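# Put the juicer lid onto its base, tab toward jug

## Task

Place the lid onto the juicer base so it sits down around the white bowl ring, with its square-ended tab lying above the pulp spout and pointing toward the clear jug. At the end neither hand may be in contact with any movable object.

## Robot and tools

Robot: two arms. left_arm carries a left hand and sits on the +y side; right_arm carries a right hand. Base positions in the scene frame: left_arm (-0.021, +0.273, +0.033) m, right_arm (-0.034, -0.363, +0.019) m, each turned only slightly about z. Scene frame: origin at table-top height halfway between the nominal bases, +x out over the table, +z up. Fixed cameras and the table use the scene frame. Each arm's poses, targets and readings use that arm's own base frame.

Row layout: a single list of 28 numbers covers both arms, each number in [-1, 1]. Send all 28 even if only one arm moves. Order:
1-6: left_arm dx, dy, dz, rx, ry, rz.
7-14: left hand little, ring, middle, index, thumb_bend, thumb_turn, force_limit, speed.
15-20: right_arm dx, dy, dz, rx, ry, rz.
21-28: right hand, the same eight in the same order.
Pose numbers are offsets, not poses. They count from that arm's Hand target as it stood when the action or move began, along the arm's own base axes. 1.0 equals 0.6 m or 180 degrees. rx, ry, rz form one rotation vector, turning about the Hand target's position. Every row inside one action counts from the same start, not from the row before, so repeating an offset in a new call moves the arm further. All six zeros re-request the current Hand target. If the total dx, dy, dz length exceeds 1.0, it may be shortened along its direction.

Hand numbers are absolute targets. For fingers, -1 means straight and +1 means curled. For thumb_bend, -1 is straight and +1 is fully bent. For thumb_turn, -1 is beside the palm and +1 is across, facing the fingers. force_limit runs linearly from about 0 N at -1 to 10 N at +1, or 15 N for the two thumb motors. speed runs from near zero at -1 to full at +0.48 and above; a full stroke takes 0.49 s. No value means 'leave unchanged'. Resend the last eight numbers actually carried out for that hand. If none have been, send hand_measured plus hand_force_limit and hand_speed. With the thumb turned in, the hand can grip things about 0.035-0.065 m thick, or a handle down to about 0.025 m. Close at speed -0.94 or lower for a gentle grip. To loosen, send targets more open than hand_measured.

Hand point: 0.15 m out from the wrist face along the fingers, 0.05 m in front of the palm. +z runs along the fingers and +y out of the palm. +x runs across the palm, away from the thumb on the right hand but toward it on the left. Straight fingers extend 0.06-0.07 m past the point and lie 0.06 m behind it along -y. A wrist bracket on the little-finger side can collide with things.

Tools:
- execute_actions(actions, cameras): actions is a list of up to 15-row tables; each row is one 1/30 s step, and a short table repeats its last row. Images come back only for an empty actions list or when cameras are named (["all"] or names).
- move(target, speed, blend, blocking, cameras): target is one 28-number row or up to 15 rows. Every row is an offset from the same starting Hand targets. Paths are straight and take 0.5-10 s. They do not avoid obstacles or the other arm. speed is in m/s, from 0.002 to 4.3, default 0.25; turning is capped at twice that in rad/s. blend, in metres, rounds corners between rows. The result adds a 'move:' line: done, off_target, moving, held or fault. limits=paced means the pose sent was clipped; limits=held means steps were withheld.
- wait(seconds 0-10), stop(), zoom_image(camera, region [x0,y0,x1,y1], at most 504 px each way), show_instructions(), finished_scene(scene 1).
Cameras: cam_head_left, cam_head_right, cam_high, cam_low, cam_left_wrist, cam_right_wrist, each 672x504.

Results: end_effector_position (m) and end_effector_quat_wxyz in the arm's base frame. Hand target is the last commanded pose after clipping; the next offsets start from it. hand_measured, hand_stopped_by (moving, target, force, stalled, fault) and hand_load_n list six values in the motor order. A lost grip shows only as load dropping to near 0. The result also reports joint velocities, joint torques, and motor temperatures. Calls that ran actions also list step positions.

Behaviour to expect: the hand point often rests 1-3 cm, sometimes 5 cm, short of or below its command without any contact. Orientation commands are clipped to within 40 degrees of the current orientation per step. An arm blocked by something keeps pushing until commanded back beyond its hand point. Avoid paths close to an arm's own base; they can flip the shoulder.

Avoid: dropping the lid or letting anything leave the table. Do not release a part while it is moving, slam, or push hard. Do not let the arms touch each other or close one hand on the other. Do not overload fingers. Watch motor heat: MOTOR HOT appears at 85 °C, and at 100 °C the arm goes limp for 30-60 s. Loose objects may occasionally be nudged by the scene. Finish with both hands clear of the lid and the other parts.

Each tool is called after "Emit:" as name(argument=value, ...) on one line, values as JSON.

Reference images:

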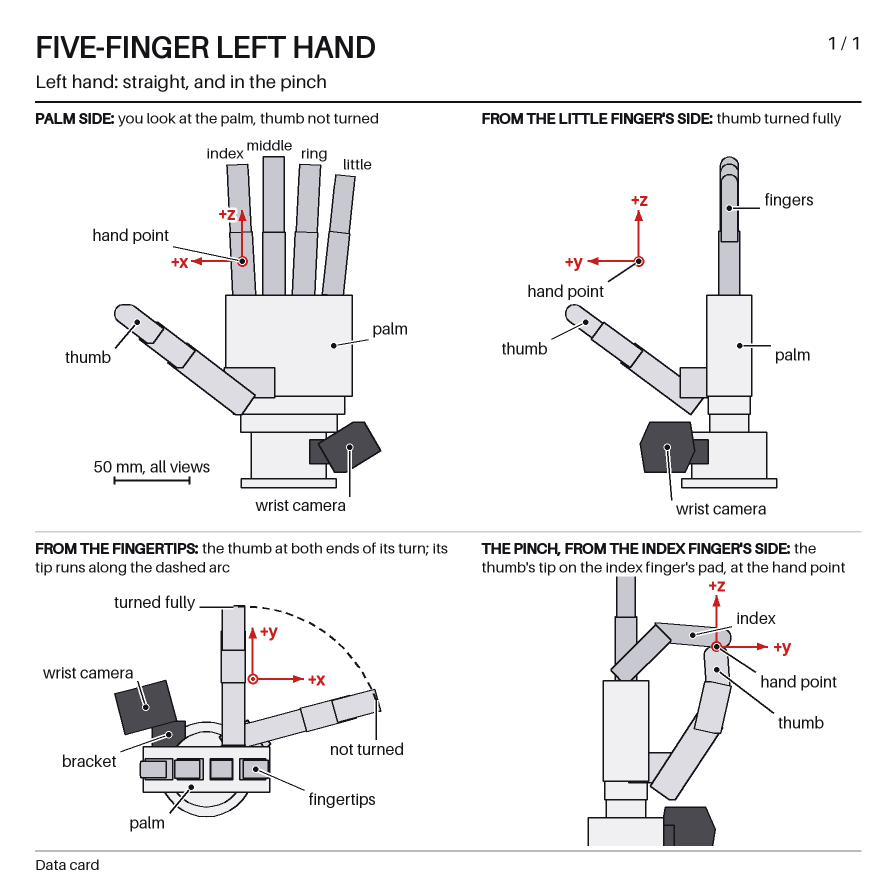

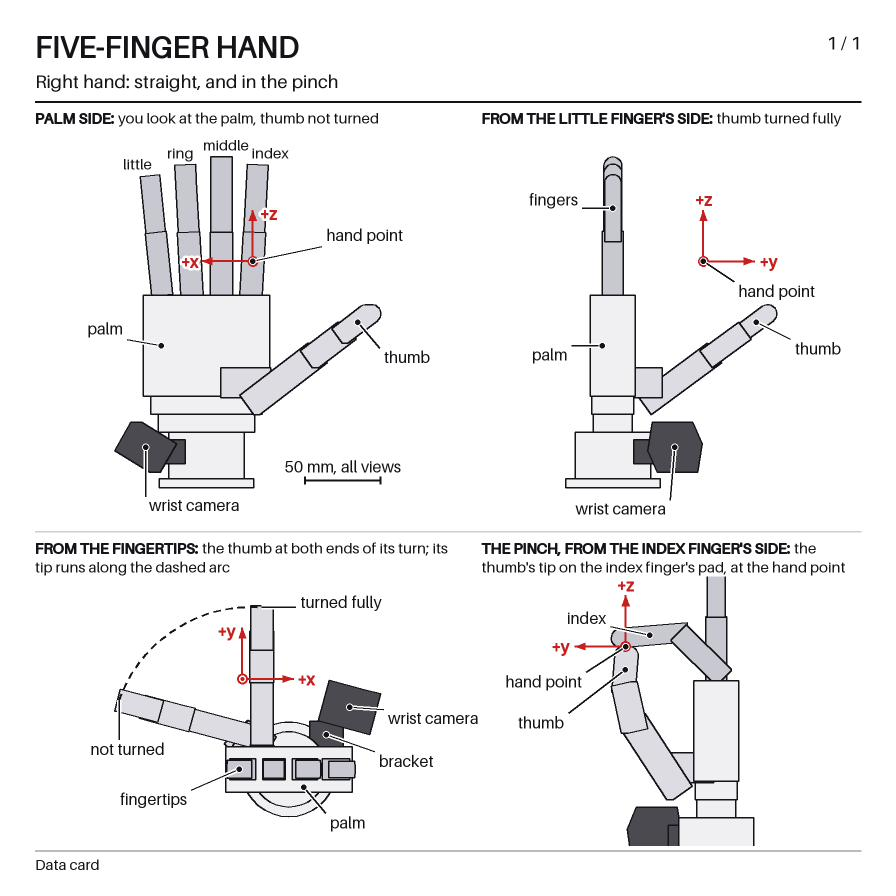

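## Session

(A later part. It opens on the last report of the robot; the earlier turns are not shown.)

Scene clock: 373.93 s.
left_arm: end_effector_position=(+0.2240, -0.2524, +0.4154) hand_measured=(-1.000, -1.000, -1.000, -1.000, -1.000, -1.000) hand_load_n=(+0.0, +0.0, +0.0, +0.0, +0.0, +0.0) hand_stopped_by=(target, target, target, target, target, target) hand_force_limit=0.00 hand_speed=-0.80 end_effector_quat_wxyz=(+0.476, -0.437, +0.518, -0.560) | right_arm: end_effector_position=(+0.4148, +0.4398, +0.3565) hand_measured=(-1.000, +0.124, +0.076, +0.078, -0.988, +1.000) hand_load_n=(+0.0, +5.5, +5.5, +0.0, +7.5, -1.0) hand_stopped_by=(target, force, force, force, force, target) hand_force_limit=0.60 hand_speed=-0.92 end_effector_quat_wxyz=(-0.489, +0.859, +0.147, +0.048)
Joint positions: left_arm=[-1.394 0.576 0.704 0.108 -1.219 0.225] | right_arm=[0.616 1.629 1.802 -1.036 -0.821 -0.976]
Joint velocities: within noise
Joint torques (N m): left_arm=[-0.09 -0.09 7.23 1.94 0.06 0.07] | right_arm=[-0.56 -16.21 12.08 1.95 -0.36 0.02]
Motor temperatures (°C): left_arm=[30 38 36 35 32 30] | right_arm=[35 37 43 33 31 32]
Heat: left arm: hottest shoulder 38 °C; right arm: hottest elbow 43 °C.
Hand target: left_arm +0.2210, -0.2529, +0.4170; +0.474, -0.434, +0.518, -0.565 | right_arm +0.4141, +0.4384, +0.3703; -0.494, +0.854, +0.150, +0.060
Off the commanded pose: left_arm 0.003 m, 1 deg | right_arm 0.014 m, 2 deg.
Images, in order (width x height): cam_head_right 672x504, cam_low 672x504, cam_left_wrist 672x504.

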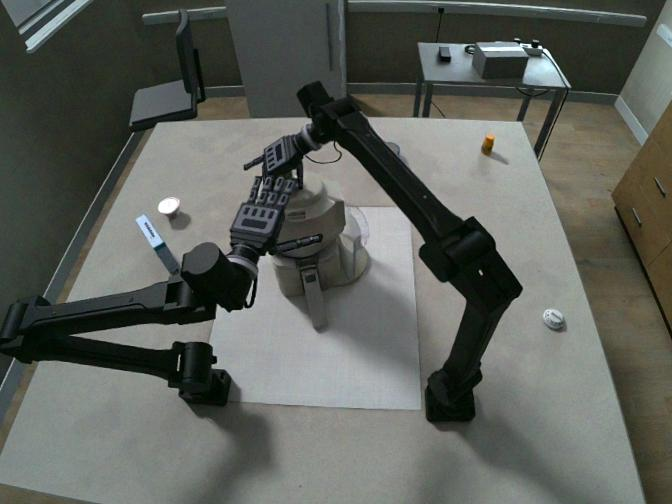

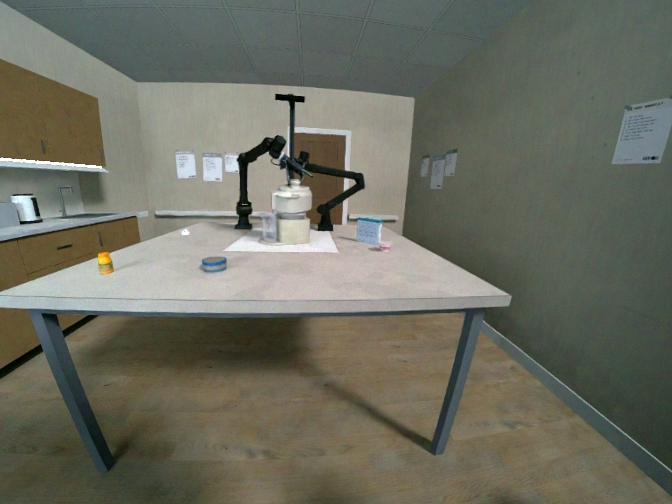

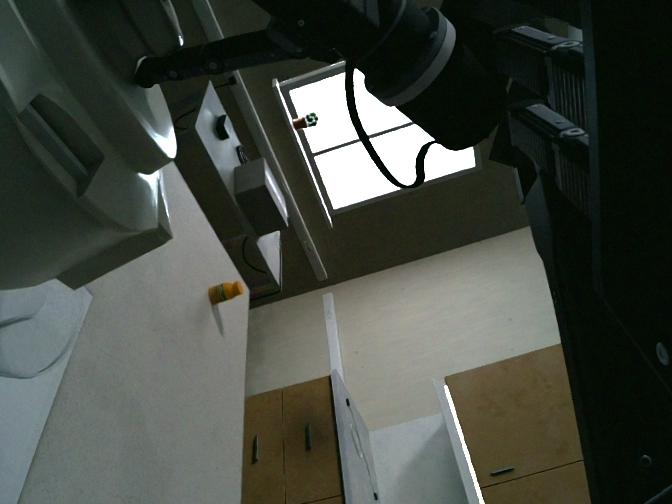

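Emit:
move(target=[[0.0483,0.155,0.172,0.042,0.167,0.06,-1,-1,-1,-1,-1,-1,0,-0.8,0,0,0,0,0,0,-1,0.5,0.5,0.5,0.25,1,0.6,-0.92],[0.065,0.4717,0.138,0.077,0.334,0.111,-1,-1,-1,-1,-1,-1,0,-0.8,0,0,0,0,0,0,-1,0.5,0.5,0.5,0.25,1,0.6,-0.92]], blend=0.03, speed=0.3, cameras=["cam_head_right"])

Scene clock: 381.03 s.
left_arm: end_effector_position=(+0.2640, +0.0286, +0.4830) hand_measured=(-1.000, -1.000, -1.000, -1.000, -1.000, -1.000) hand_load_n=(+0.0, +0.0, +0.0, +0.0, +0.0, +0.0) hand_stopped_by=(target, target, target, target, target, target) hand_force_limit=0.00 hand_speed=-0.80 end_effector_quat_wxyz=(-0.290, +0.678, -0.663, +0.132) | right_arm: end_effector_position=(+0.4148, +0.4398, +0.3565) hand_measured=(-1.000, +0.124, +0.076, +0.078, -0.988, +1.000) hand_load_n=(+0.0, +5.0, +5.5, +0.0, +7.0, -1.5) hand_stopped_by=(target, force, force, force, force, target) hand_force_limit=0.60 hand_speed=-0.92 end_effector_quat_wxyz=(-0.489, +0.859, +0.147, +0.048)
Joint positions: left_arm=[0.069 0.994 1.719 -1.668 -0.18 0.105] | right_arm=[0.616 1.629 1.802 -1.036 -0.821 -0.976]
Joint torques (N m): left_arm=[1.08 -2.9 8.84 0.88 -0.12 0.08] | right_arm=[-0.85 -16.56 11.99 1.94 -0.39 0]
Heat: left arm: hottest shoulder 38 °C; right arm: hottest elbow 42 °C.
Hand target: left_arm +0.2601, +0.0301, +0.4997; -0.286, +0.678, -0.665, +0.123 | right_arm +0.4141, +0.4384, +0.3703; -0.494, +0.854, +0.150, +0.060
Off the commanded pose: left_arm 0.017 m, 1 deg | right_arm 0.014 m, 2 deg.
joint sent to its limit (left arm) — joint 4 (wrist pitch), lower limit. The joint targets are off in orientation, not in position.
move: off_target (left_arm, right_arm)
Images, in order (width x height): cam_head_right 672x504.

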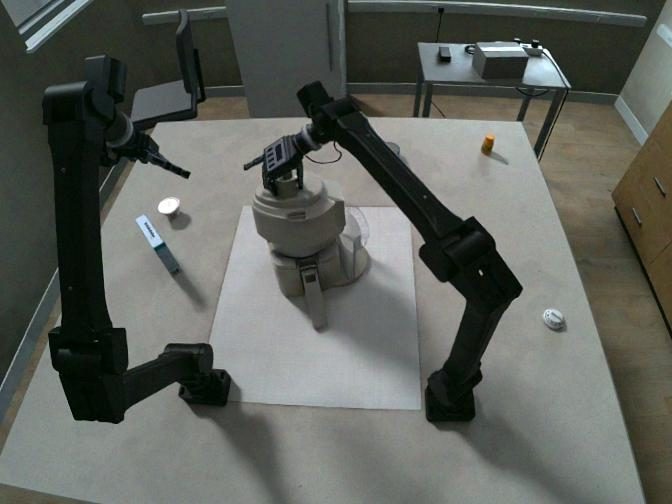

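Emit:
move(target=[[0.033,0.133,-0.06,-0.5505,-0.1504,0.0823,-1,-1,-1,-1,-1,-1,0,-0.8,0,0,0,0,0,0,-1,0.5,0.5,0.5,0.25,1,0.6,-0.92],[0.12,0.14,-0.195,-0.5505,-0.1504,0.0823,-1,-1,-1,-1,-1,-1,0,-0.8,0,0,0,0,0,0,-1,0.5,0.5,0.5,0.25,1,0.6,-0.92]], blend=0.03, speed=0.3, cameras=["cam_left_wrist", "cam_head_right"])

Scene clock: 385.70 s.
left_arm: end_effector_position=(+0.3321, +0.1167, +0.3773) hand_measured=(-1.000, -1.000, -1.000, -1.000, -1.000, -1.000) hand_load_n=(+0.0, +0.0, +0.0, +0.0, +0.0, +0.0) hand_stopped_by=(target, target, target, target, target, target) hand_force_limit=0.00 hand_speed=-0.80 end_effector_quat_wxyz=(+0.234, +0.671, -0.214, +0.670) | right_arm: end_effector_position=(+0.4148, +0.4398, +0.3565) hand_measured=(-1.000, +0.124, +0.076, +0.078, -0.988, +1.000) hand_load_n=(+0.0, +5.0, +5.5, +0.0, +7.0, -1.5) hand_stopped_by=(target, force, force, force, force, target) hand_force_limit=0.60 hand_speed=-0.92 end_effector_quat_wxyz=(-0.489, +0.859, +0.147, +0.048)
Joint positions: left_arm=[0.923 1.336 1.074 -1.531 1.579 0.196] | right_arm=[0.616 1.629 1.802 -1.036 -0.821 -0.976]
Joint torques (N m): left_arm=[0.73 -8.82 6.94 -0.39 1.05 0.04] | right_arm=[-0.73 -16.32 12.07 1.92 -0.37 -0.01]
Heat: left arm: hottest shoulder 38 °C; right arm: hottest elbow 42 °C.
Hand target: left_arm +0.3320, +0.1140, +0.3828; +0.183, +0.683, -0.183, +0.683 | right_arm +0.4141, +0.4384, +0.3703; -0.494, +0.854, +0.150, +0.060
Off the commanded pose: left_arm 0.006 m, 7 deg | right_arm 0.014 m, 2 deg.
joint sent to its limit (left arm) — joint 5 (wrist yaw), upper limit. The joint targets are off in orientation, not in position.
move: off_target (left_arm, right_arm)
Images, in order (width x height): cam_head_right 672x504, cam_left_wrist 672x504.

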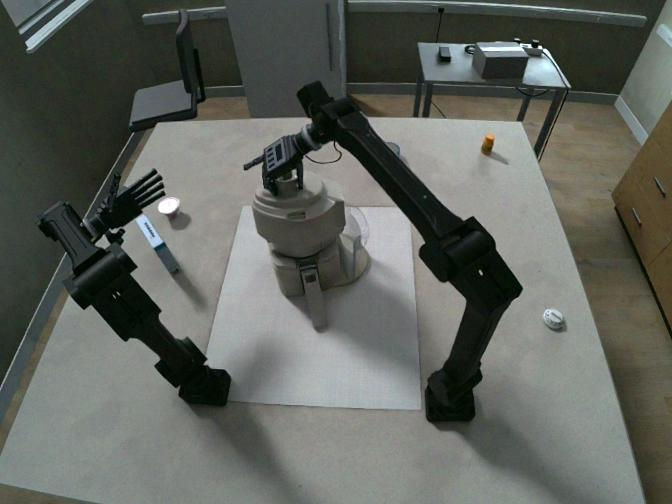

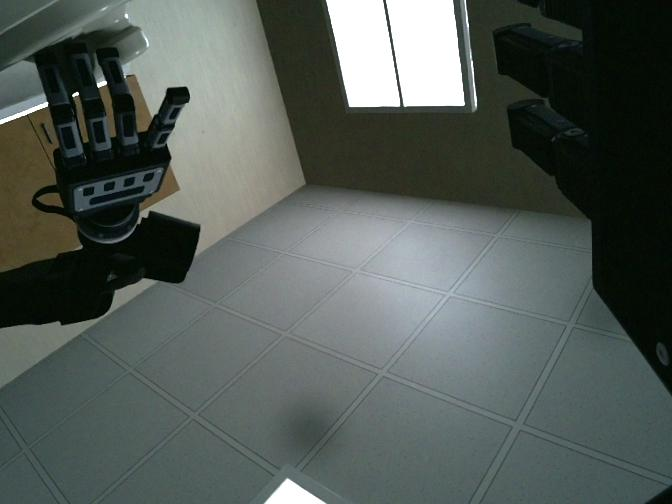

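Emit:
move(target=[[-0.068,-0.108,-0.05,0.4752,-0.2303,-0.0385,-1,-1,-1,-1,-1,-1,0,-0.8,0,0,0,0,0,0,-1,0.5,0.5,0.5,0.25,1,0.6,-0.92],[-0.068,-0.108,-0.238,0.4752,-0.2303,-0.0385,-1,-1,-1,-1,-1,-1,0,-0.8,0,0,0,0,0,0,-1,0.5,0.5,0.5,0.25,1,0.6,-0.92]], blend=0.02, speed=0.3, cameras=["cam_left_wrist", "cam_head_right"])

Scene clock: 393.90 s.
left_arm: end_effector_position=(+0.2896, +0.0517, +0.2371) hand_measured=(-1.000, -1.000, -1.000, -1.000, -1.000, -1.000) hand_load_n=(+0.0, -0.5, +0.0, +0.0, +0.0, +0.0) hand_stopped_by=(target, target, target, target, target, target) hand_force_limit=0.00 hand_speed=-0.80 end_effector_quat_wxyz=(+0.351, -0.357, +0.671, -0.547) | right_arm: end_effector_position=(+0.4148, +0.4398, +0.3565) hand_measured=(-1.000, +0.124, +0.076, +0.078, -0.988, +1.000) hand_load_n=(+0.0, +5.0, +5.5, +0.0, +7.5, -1.5) hand_stopped_by=(target, force, force, force, force, target) hand_force_limit=0.60 hand_speed=-0.92 end_effector_quat_wxyz=(-0.489, +0.859, +0.147, +0.048)
Joint positions: left_arm=[0.852 0.716 0.569 -0.507 1.311 0.719] | right_arm=[0.616 1.629 1.802 -1.036 -0.821 -0.976]
Joint torques (N m): left_arm=[-0.09 -1.49 7.41 1.81 0.57 -0.23] | right_arm=[-0.73 -16.5 12.01 2 -0.38 0.02]
Heat: left arm: hottest shoulder 38 °C; right arm: hottest elbow 42 °C.
Hand target: left_arm +0.2912, +0.0494, +0.2400; +0.352, -0.352, +0.672, -0.548 | right_arm +0.4141, +0.4384, +0.3703; -0.494, +0.854, +0.150, +0.060
Off the commanded pose: left_arm 0.004 m, 1 deg | right_arm 0.014 m, 2 deg.
move: off_target (right_arm)
Images, in order (width x height): cam_head_right 672x504, cam_left_wrist 672x504.

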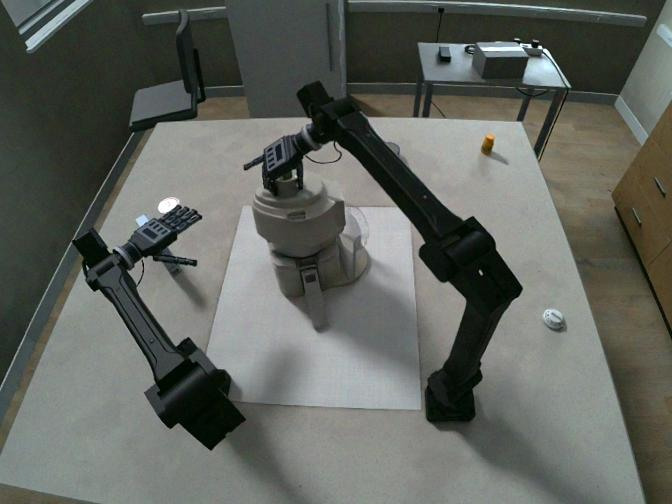

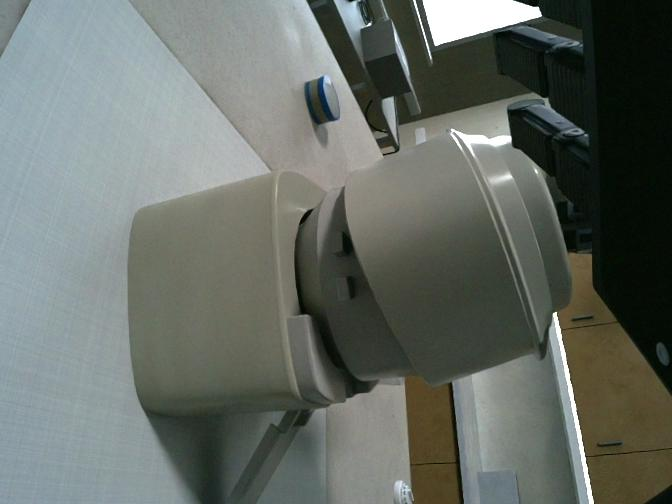

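Emit:
zoom_image(camera="cam_left_wrist", region=[270, 170, 450, 410])

Scaled by 2.100 from the camera's 672x504 image, which has a finer 960x720 frame.

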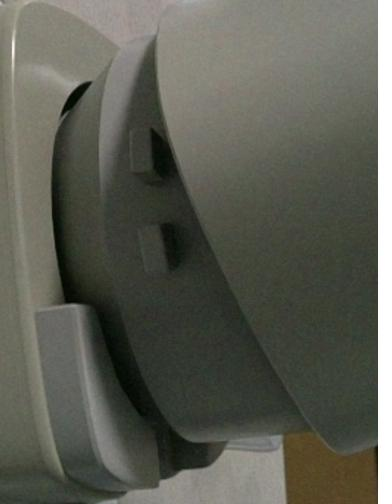

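Emit:
execute_actions(actions=[], cameras=["cam_high","cam_head_left"])

Emit:
zoom_image(camera="cam_head_left", region=[245, 160, 385, 300])

Emit:
zoom_image(camera="cam_high", region=[325, 120, 455, 250])

Scene clock: 394.73 s.
left_arm: end_effector_position=(+0.2896, +0.0516, +0.2371) hand_measured=(-1.000, -1.000, -1.000, -1.000, -1.000, -1.000) hand_load_n=(+0.0, +0.0, +0.0, +0.0, +0.0, -0.5) hand_stopped_by=(target, target, target, target, target, target) hand_force_limit=0.00 hand_speed=-0.80 end_effector_quat_wxyz=(+0.351, -0.357, +0.671, -0.547) | right_arm: end_effector_position=(+0.4148, +0.4398, +0.3565) hand_measured=(-1.000, +0.124, +0.076, +0.078, -0.988, +1.000) hand_load_n=(+0.0, +5.0, +5.5, +0.0, +7.0, -1.5) hand_stopped_by=(target, force, force, force, force, target) hand_force_limit=0.60 hand_speed=-0.92 end_effector_quat_wxyz=(-0.489, +0.859, +0.147, +0.048)
Joint positions: left_arm=[0.852 0.716 0.569 -0.507 1.311 0.719] | right_arm=[0.616 1.629 1.802 -1.036 -0.821 -0.976]
Joint velocities: within noise
Joint torques (N m): left_arm=[-0.15 -1.44 7.42 1.84 0.55 -0.25] | right_arm=[-0.67 -16.15 12.12 2.02 -0.36 0]
Motor temperatures (°C): left_arm=[30 38 37 35 32 30] | right_arm=[35 37 42 33 31 32]
Heat: left arm: hottest shoulder 38 °C; right arm: hottest elbow 42 °C.
Hand target: left_arm +0.2912, +0.0494, +0.2400; +0.352, -0.352, +0.672, -0.548 | right_arm +0.4141, +0.4384, +0.3703; -0.494, +0.854, +0.150, +0.060
Off the commanded pose: left_arm 0.004 m, 1 deg | right_arm 0.014 m, 2 deg.
Images, in order (width x height): cam_head_left 672x504, cam_high 672x504.

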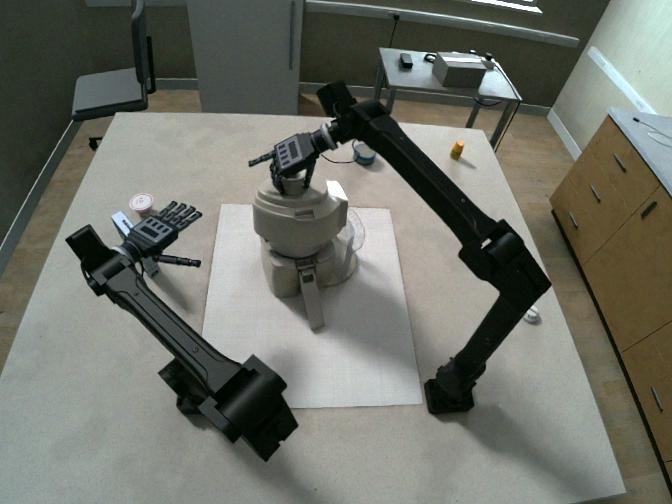

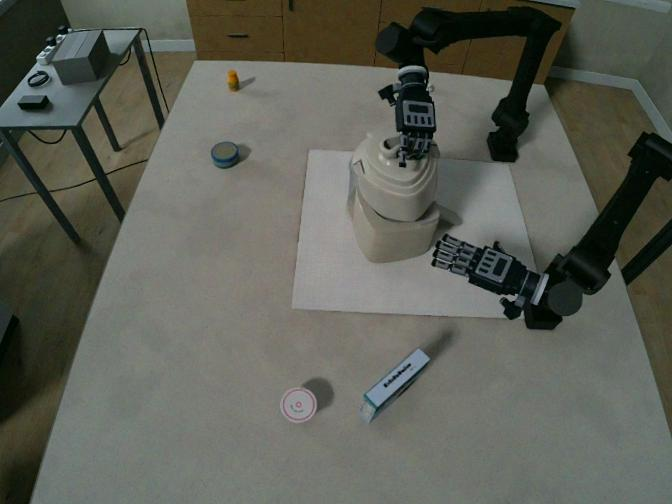

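Scaled by 3.600 from the camera's 672x504 image, which has a finer 960x720 frame.

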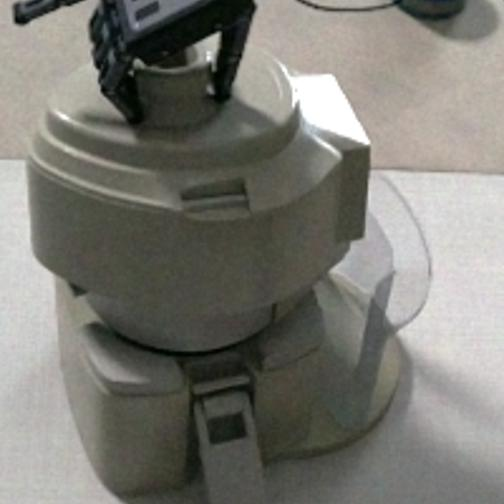

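Scaled by 3.877 from the camera's 672x504 image, which has a finer 960x720 frame.

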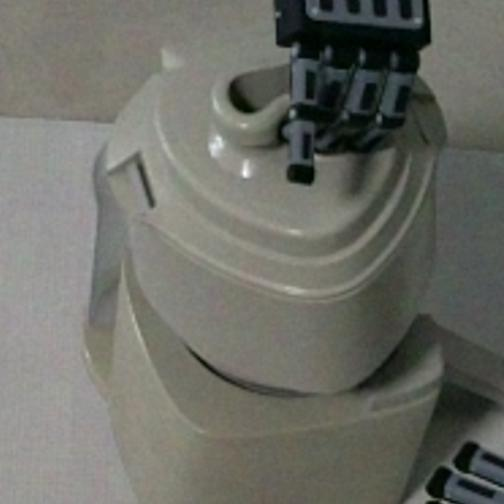

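Emit:
move(target=[0,0,0,0,0,0,-1,-1,-1,-1,-1,-1,0,-0.8,0,0,0.11,0,0,0,-1,0.5,0.5,0.5,0.25,1,0.6,-0.92], speed=0.1, cameras=["cam_left_wrist"])

Emit:
zoom_image(camera="cam_left_wrist", region=[250, 60, 610, 430])

Emit:
zoom_image(camera="cam_left_wrist", region=[0, 0, 504, 504])

Scene clock: 397.50 s.
left_arm: end_effector_position=(+0.2896, +0.0516, +0.2371) hand_measured=(-1.000, -1.000, -1.000, -1.000, -1.000, -1.000) hand_load_n=(+0.0, +0.0, +0.0, +0.0, +0.5, +0.0) hand_stopped_by=(target, target, target, target, target, target) hand_force_limit=0.00 hand_speed=-0.80 end_effector_quat_wxyz=(+0.351, -0.357, +0.671, -0.547) | right_arm: end_effector_position=(+0.4093, +0.4340, +0.3991) hand_measured=(-1.000, +0.126, +0.076, +0.078, -0.988, +1.000) hand_load_n=(+0.0, +1.0, +6.0, +0.0, +6.0, +2.5) hand_stopped_by=(target, force, force, force, force, target) hand_force_limit=0.60 hand_speed=-0.92 end_effector_quat_wxyz=(-0.478, +0.867, +0.138, +0.034)
Joint positions: left_arm=[0.852 0.716 0.569 -0.507 1.311 0.719] | right_arm=[0.615 1.665 1.975 -1.216 -0.813 -0.976]
Joint torques (N m): left_arm=[-0.09 -1.61 7.46 1.83 0.58 -0.23] | right_arm=[-0.56 -15.74 17.89 1.57 -0.68 0.02]
Heat: left arm: hottest shoulder 38 °C; right arm: hottest elbow 42 °C.
Hand target: left_arm +0.2912, +0.0494, +0.2400; +0.352, -0.352, +0.672, -0.548 | right_arm +0.4141, +0.4385, +0.4361; -0.494, +0.854, +0.150, +0.060
Off the commanded pose: left_arm 0.004 m, 1 deg | right_arm 0.038 m, 4 deg.
move: off_target (right_arm)
Images, in order (width x height): cam_left_wrist 672x504.

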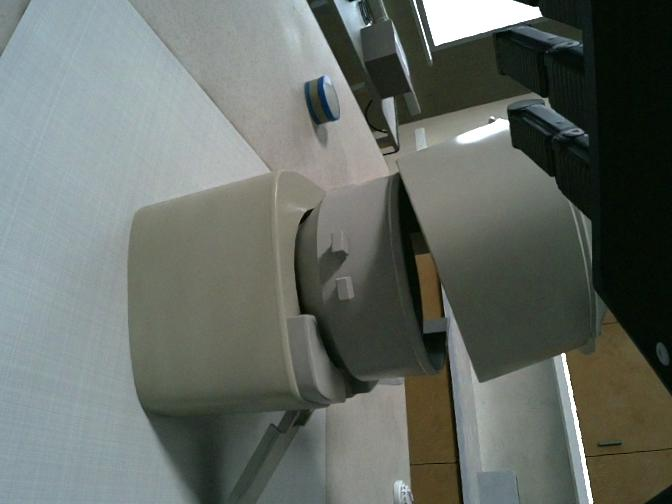

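Scaled by 1.362 from the camera's 672x504 image, which has a finer 960x720 frame.

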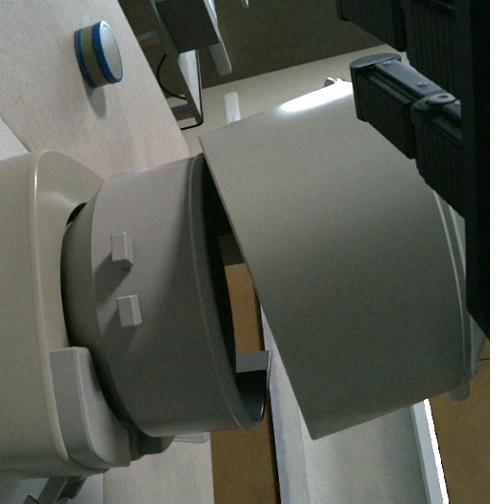

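Scaled by 1.000.

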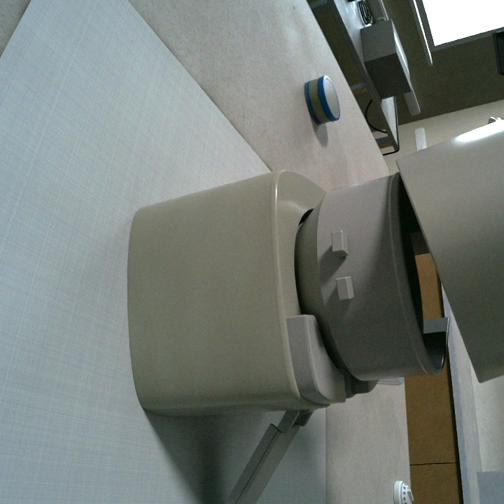

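Emit:
wait(seconds=0.1, cameras=["cam_low","cam_head_right","cam_head_left","cam_high"])

Emit:
zoom_image(camera="cam_low", region=[262, 170, 318, 220])

Emit:
zoom_image(camera="cam_head_left", region=[245, 150, 385, 300])

Emit:
zoom_image(camera="cam_high", region=[325, 120, 455, 250])

Scene clock: 398.07 s.
left_arm: end_effector_position=(+0.2896, +0.0516, +0.2371) hand_measured=(-1.000, -1.000, -1.000, -1.000, -1.000, -1.000) hand_load_n=(+0.0, +0.0, +0.0, +0.0, +0.0, -0.5) hand_stopped_by=(target, target, target, target, target, target) hand_force_limit=0.00 hand_speed=-0.80 end_effector_quat_wxyz=(+0.351, -0.357, +0.671, -0.547) | right_arm: end_effector_position=(+0.4093, +0.4340, +0.3991) hand_measured=(-1.000, +0.126, +0.076, +0.078, -0.988, +1.000) hand_load_n=(+0.0, +1.0, +6.0, +0.0, +6.0, +2.5) hand_stopped_by=(target, force, force, force, force, target) hand_force_limit=0.60 hand_speed=-0.92 end_effector_quat_wxyz=(-0.478, +0.867, +0.138, +0.034)
Joint positions: left_arm=[0.852 0.716 0.569 -0.507 1.311 0.719] | right_arm=[0.615 1.665 1.975 -1.216 -0.813 -0.976]
Joint torques (N m): left_arm=[-0.03 -1.38 7.43 1.84 0.57 -0.23] | right_arm=[-0.79 -15.44 17.77 1.59 -0.7 0.02]
Heat: left arm: hottest shoulder 38 °C; right arm: hottest elbow 42 °C.
Hand target: left_arm +0.2912, +0.0494, +0.2400; +0.352, -0.352, +0.672, -0.548 | right_arm +0.4141, +0.4385, +0.4361; -0.494, +0.854, +0.150, +0.060
Off the commanded pose: left_arm 0.004 m, 1 deg | right_arm 0.038 m, 4 deg.
wait: 0.10 s; at rest from the start
Images, in order (width x height): cam_head_left 672x504, cam_head_right 672x504, cam_high 672x504, cam_low 672x504.

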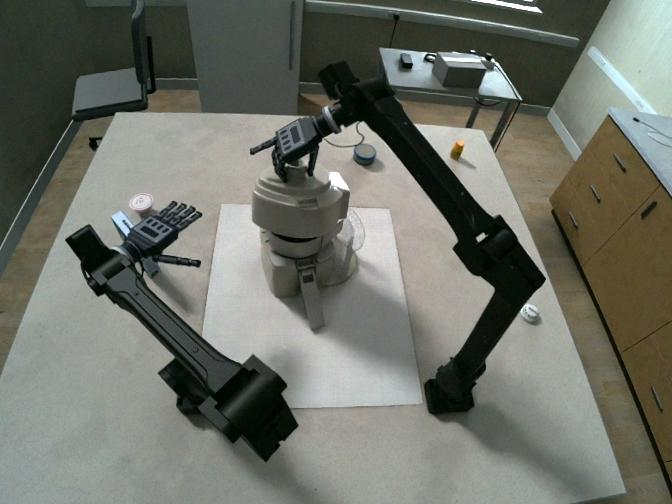

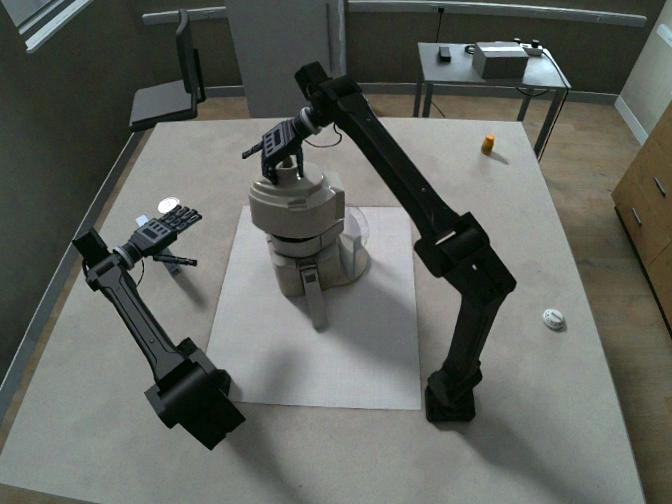

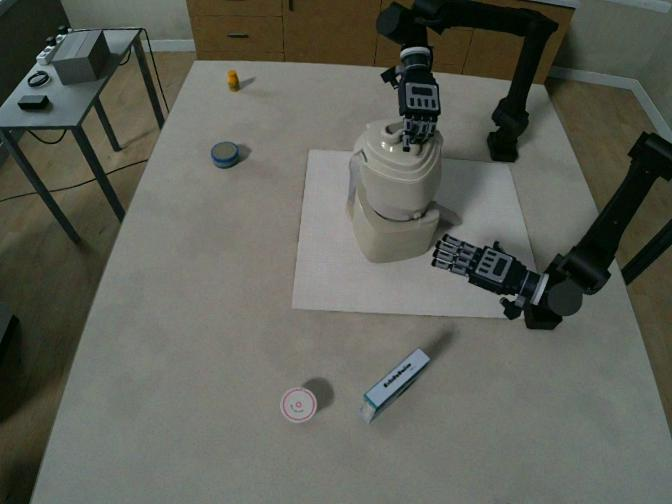

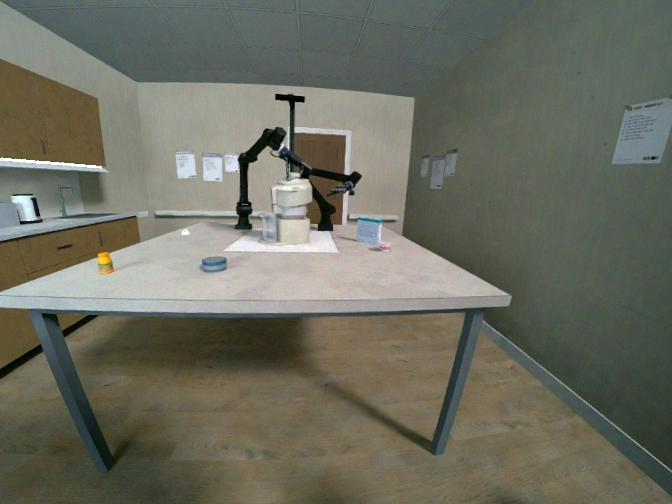

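Scaled by 9.000 from the camera's 672x504 image, which has a finer 960x720 frame.

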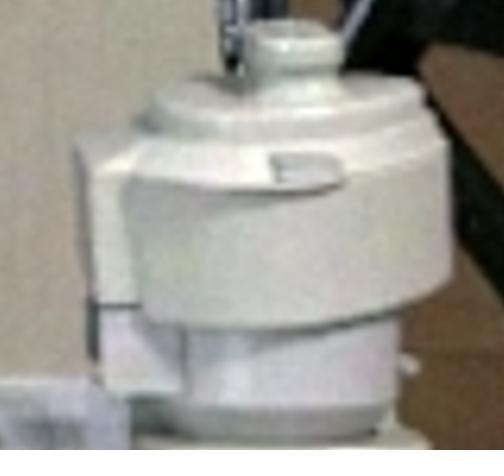

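Scaled by 3.360 from the camera's 672x504 image, which has a finer 960x720 frame.

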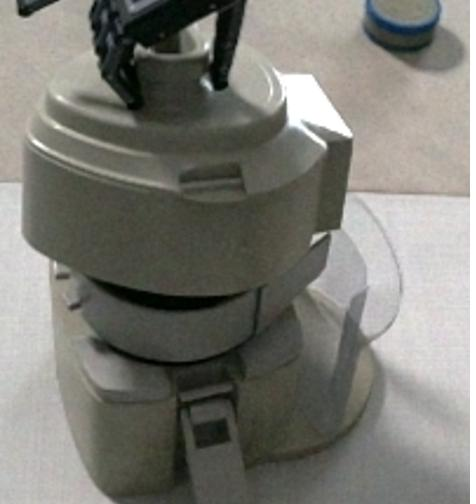

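Scaled by 3.877 from the camera's 672x504 image, which has a finer 960x720 frame.

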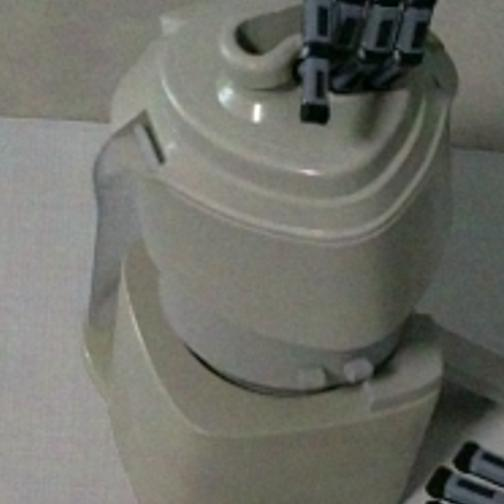

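Emit:
move(target=[0,0,0,0,0,0,-1,-1,-1,-1,-1,-1,0,-0.8,-0.05,0.019,0.05,-0.0256,-0.067,0,-1,0.5,0.5,0.5,0.25,1,0.6,-0.92], speed=0.1, cameras=["cam_left_wrist","cam_low","cam_head_left"])

Emit:
zoom_image(camera="cam_low", region=[262, 165, 318, 220])

Emit:
zoom_image(camera="cam_left_wrist", region=[270, 60, 630, 420])

Emit:
zoom_image(camera="cam_head_left", region=[245, 150, 385, 300])

Scene clock: 401.23 s.
left_arm: end_effector_position=(+0.2896, +0.0516, +0.2371) hand_measured=(-1.000, -1.000, -1.000, -1.000, -1.000, -1.000) hand_load_n=(+0.0, +0.0, +0.0, +0.0, +0.0, -0.5) hand_stopped_by=(target, target, target, target, target, target) hand_force_limit=0.00 hand_speed=-0.80 end_effector_quat_wxyz=(+0.351, -0.357, +0.671, -0.547) | right_arm: end_effector_position=(+0.3859, +0.4475, +0.4402) hand_measured=(-1.000, +0.126, +0.076, +0.078, -0.986, +1.000) hand_load_n=(+0.0, +0.0, +0.0, +0.0, +0.0, +0.0) hand_stopped_by=(target, force, force, force, force, target) hand_force_limit=0.60 hand_speed=-0.92 end_effector_quat_wxyz=(-0.431, +0.874, +0.189, +0.124)
Joint positions: left_arm=[0.852 0.716 0.569 -0.507 1.311 0.719] | right_arm=[0.724 1.608 2.033 -1.235 -0.599 -1.027]
Joint torques (N m): left_arm=[-0.03 -1.44 7.43 1.8 0.57 -0.24] | right_arm=[-0.21 -14.62 15.39 1.59 -0.37 -0.16]
Heat: left arm: hottest shoulder 38 °C; right arm: hottest elbow 43 °C.
Hand target: left_arm +0.2912, +0.0494, +0.2400; +0.352, -0.352, +0.672, -0.548 | right_arm +0.3840, +0.4498, +0.4664; -0.441, +0.862, +0.203, +0.143
Off the commanded pose: left_arm 0.004 m, 1 deg | right_arm 0.026 m, 3 deg.
move: off_target (right_arm)
Images, in order (width x height): cam_head_left 672x504, cam_low 672x504, cam_left_wrist 672x504.

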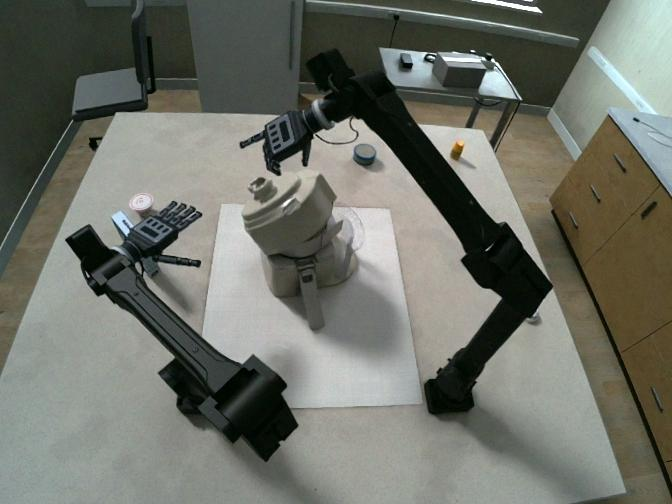

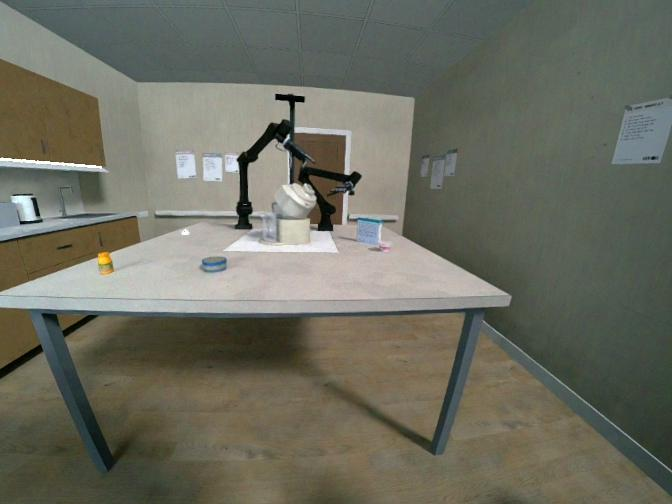

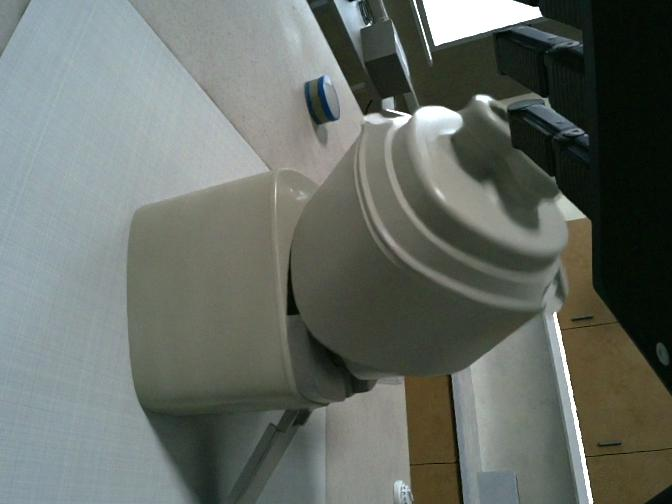

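Scaled by 9.000 from the camera's 672x504 image, which has a finer 960x720 frame.

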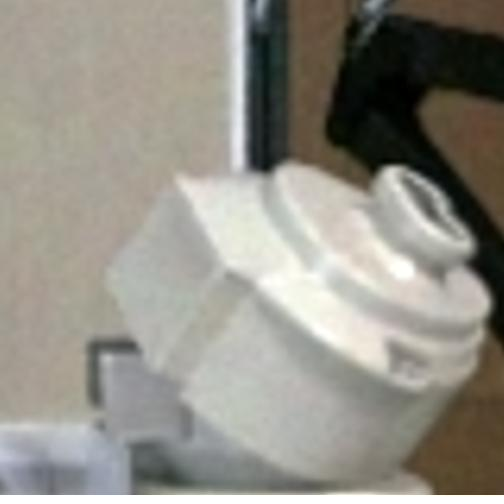

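Scaled by 1.400 from the camera's 672x504 image, which has a finer 960x720 frame.

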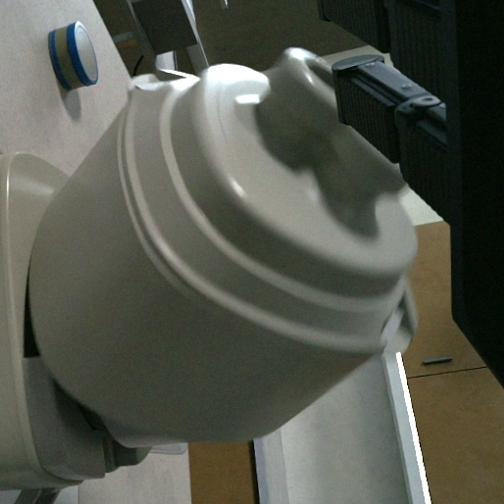

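Scaled by 3.360 from the camera's 672x504 image, which has a finer 960x720 frame.

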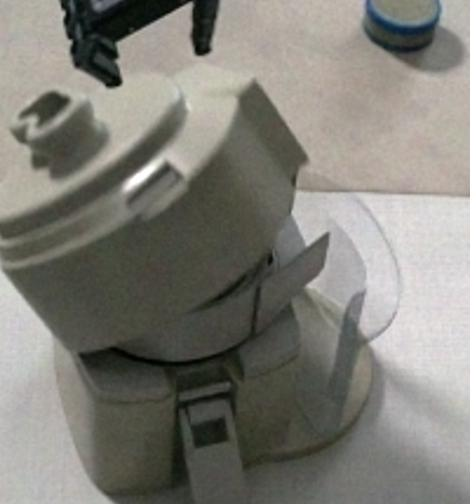

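Emit:
wait(seconds=0.1, cameras=["cam_head_right","cam_high"])

Emit:
zoom_image(camera="cam_high", region=[325, 100, 465, 270])

Emit:
zoom_image(camera="cam_head_right", region=[225, 130, 395, 300])

Scene clock: 402.03 s.
left_arm: end_effector_position=(+0.2896, +0.0516, +0.2371) hand_measured=(-1.000, -1.000, -1.000, -1.000, -1.000, -1.000) hand_load_n=(+0.0, +0.0, +0.0, +0.0, +0.0, -0.5) hand_stopped_by=(target, target, target, target, target, target) hand_force_limit=0.00 hand_speed=-0.80 end_effector_quat_wxyz=(+0.351, -0.357, +0.671, -0.547) | right_arm: end_effector_position=(+0.3859, +0.4475, +0.4402) hand_measured=(-1.000, +0.126, +0.076, +0.078, -0.986, +1.000) hand_load_n=(+0.0, +0.0, +0.0, +0.0, +0.5, +0.0) hand_stopped_by=(target, force, force, force, force, target) hand_force_limit=0.60 hand_speed=-0.92 end_effector_quat_wxyz=(-0.431, +0.874, +0.189, +0.124)
Joint positions: left_arm=[0.852 0.716 0.569 -0.507 1.311 0.719] | right_arm=[0.724 1.608 2.033 -1.235 -0.599 -1.027]
Joint torques (N m): left_arm=[-0.15 -1.38 7.42 1.8 0.57 -0.23] | right_arm=[-0.09 -14.62 15.42 1.5 -0.36 -0.18]
Heat: left arm: hottest shoulder 38 °C; right arm: hottest elbow 43 °C.
Hand target: left_arm +0.2912, +0.0494, +0.2400; +0.352, -0.352, +0.672, -0.548 | right_arm +0.3840, +0.4498, +0.4664; -0.441, +0.862, +0.203, +0.143
Off the commanded pose: left_arm 0.004 m, 1 deg | right_arm 0.026 m, 3 deg.
wait: 0.10 s; at rest from the start
Images, in order (width x height): cam_head_right 672x504, cam_high 672x504.

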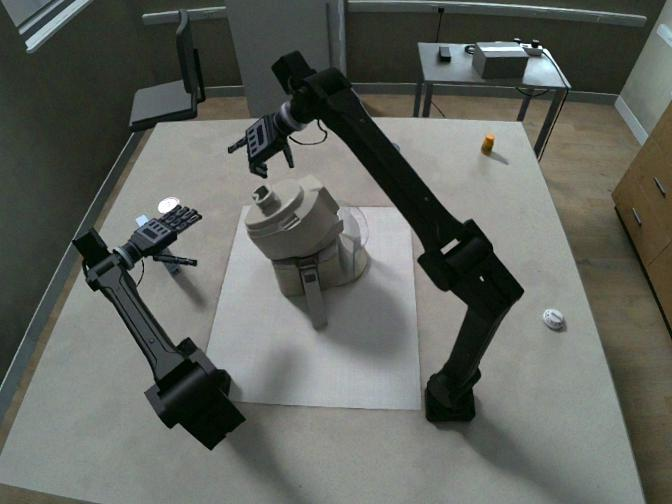

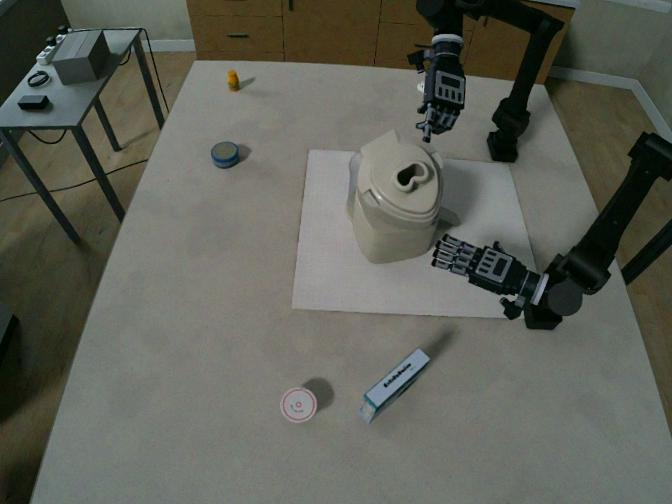

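Scaled by 2.965 from the camera's 672x504 image, which has a finer 960x720 frame.

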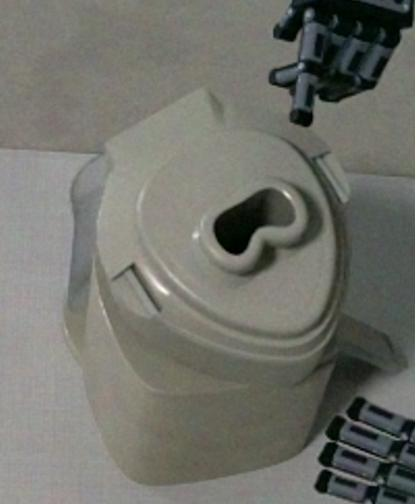

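Scaled by 2.965 from the camera's 672x504 image, which has a finer 960x720 frame.

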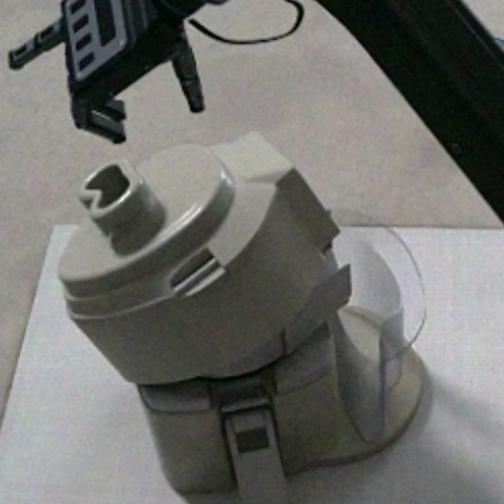

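Emit:
zoom_image(camera="cam_head_right", region=[300, 180, 370, 260])

Emit:
wait(seconds=0.1, cameras=["cam_head_left","cam_low"])

Emit:
zoom_image(camera="cam_head_left", region=[290, 170, 370, 260])

Scaled by 6.300 from the camera's 672x504 image, which has a finer 960x720 frame.

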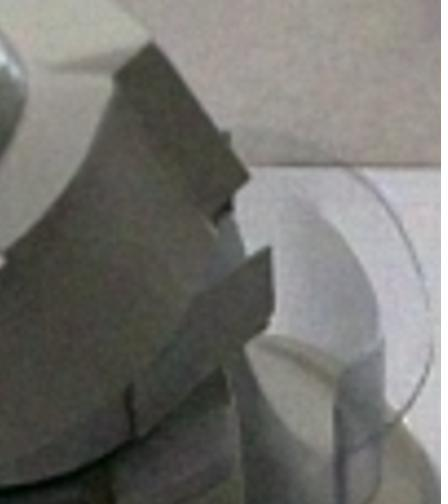

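Scene clock: 404.53 s.
left_arm: end_effector_position=(+0.2896, +0.0516, +0.2371) hand_measured=(-1.000, -1.000, -1.000, -1.000, -1.000, -1.000) hand_load_n=(+0.0, +0.0, +0.0, +0.0, +0.0, +0.0) hand_stopped_by=(target, target, target, target, target, target) hand_force_limit=0.00 hand_speed=-0.80 end_effector_quat_wxyz=(+0.351, -0.357, +0.671, -0.547) | right_arm: end_effector_position=(+0.3859, +0.4475, +0.4402) hand_measured=(-1.000, +0.126, +0.076, +0.078, -0.986, +1.000) hand_load_n=(+0.0, +0.0, +0.0, +0.0, +0.0, +0.0) hand_stopped_by=(target, force, force, force, force, target) hand_force_limit=0.60 hand_speed=-0.92 end_effector_quat_wxyz=(-0.431, +0.874, +0.189, +0.124)
Joint positions: left_arm=[0.852 0.716 0.569 -0.507 1.311 0.719] | right_arm=[0.724 1.608 2.033 -1.235 -0.599 -1.027]
Joint torques (N m): left_arm=[-0.09 -1.55 7.43 1.83 0.57 -0.24] | right_arm=[0.09 -14.92 15.34 1.47 -0.33 -0.2]
Heat: left arm: hottest shoulder 38 °C; right arm: hottest elbow 43 °C.
Hand target: left_arm +0.2912, +0.0494, +0.2400; +0.352, -0.352, +0.672, -0.548 | right_arm +0.3840, +0.4498, +0.4664; -0.441, +0.862, +0.203, +0.143
Off the commanded pose: left_arm 0.004 m, 1 deg | right_arm 0.026 m, 3 deg.
wait: 0.10 s; at rest from the start
Images, in order (width x height): cam_head_left 672x504, cam_low 672x504.

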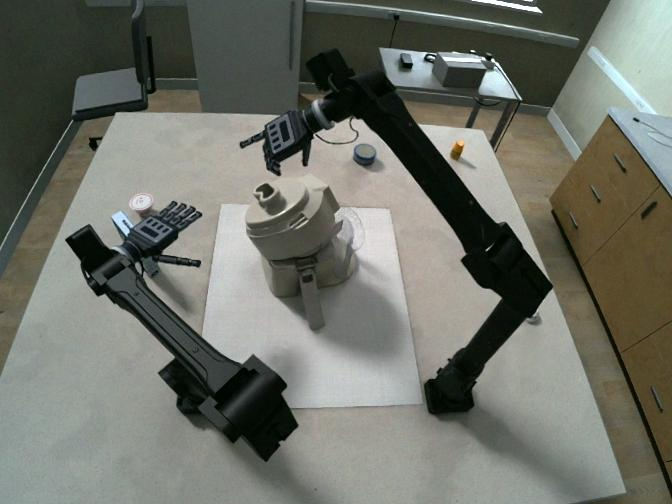

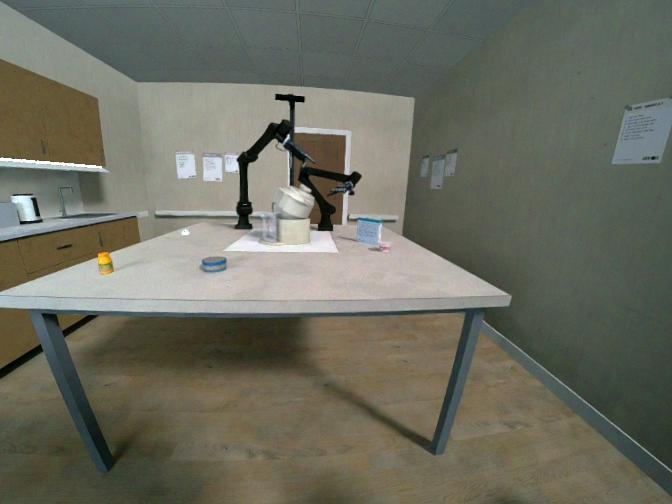

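Scaled by 5.600 from the camera's 672x504 image, which has a finer 960x720 frame.

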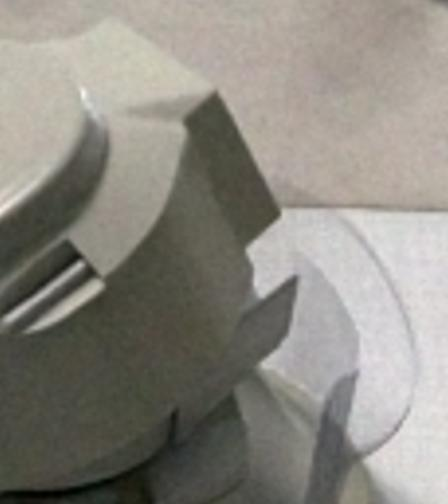

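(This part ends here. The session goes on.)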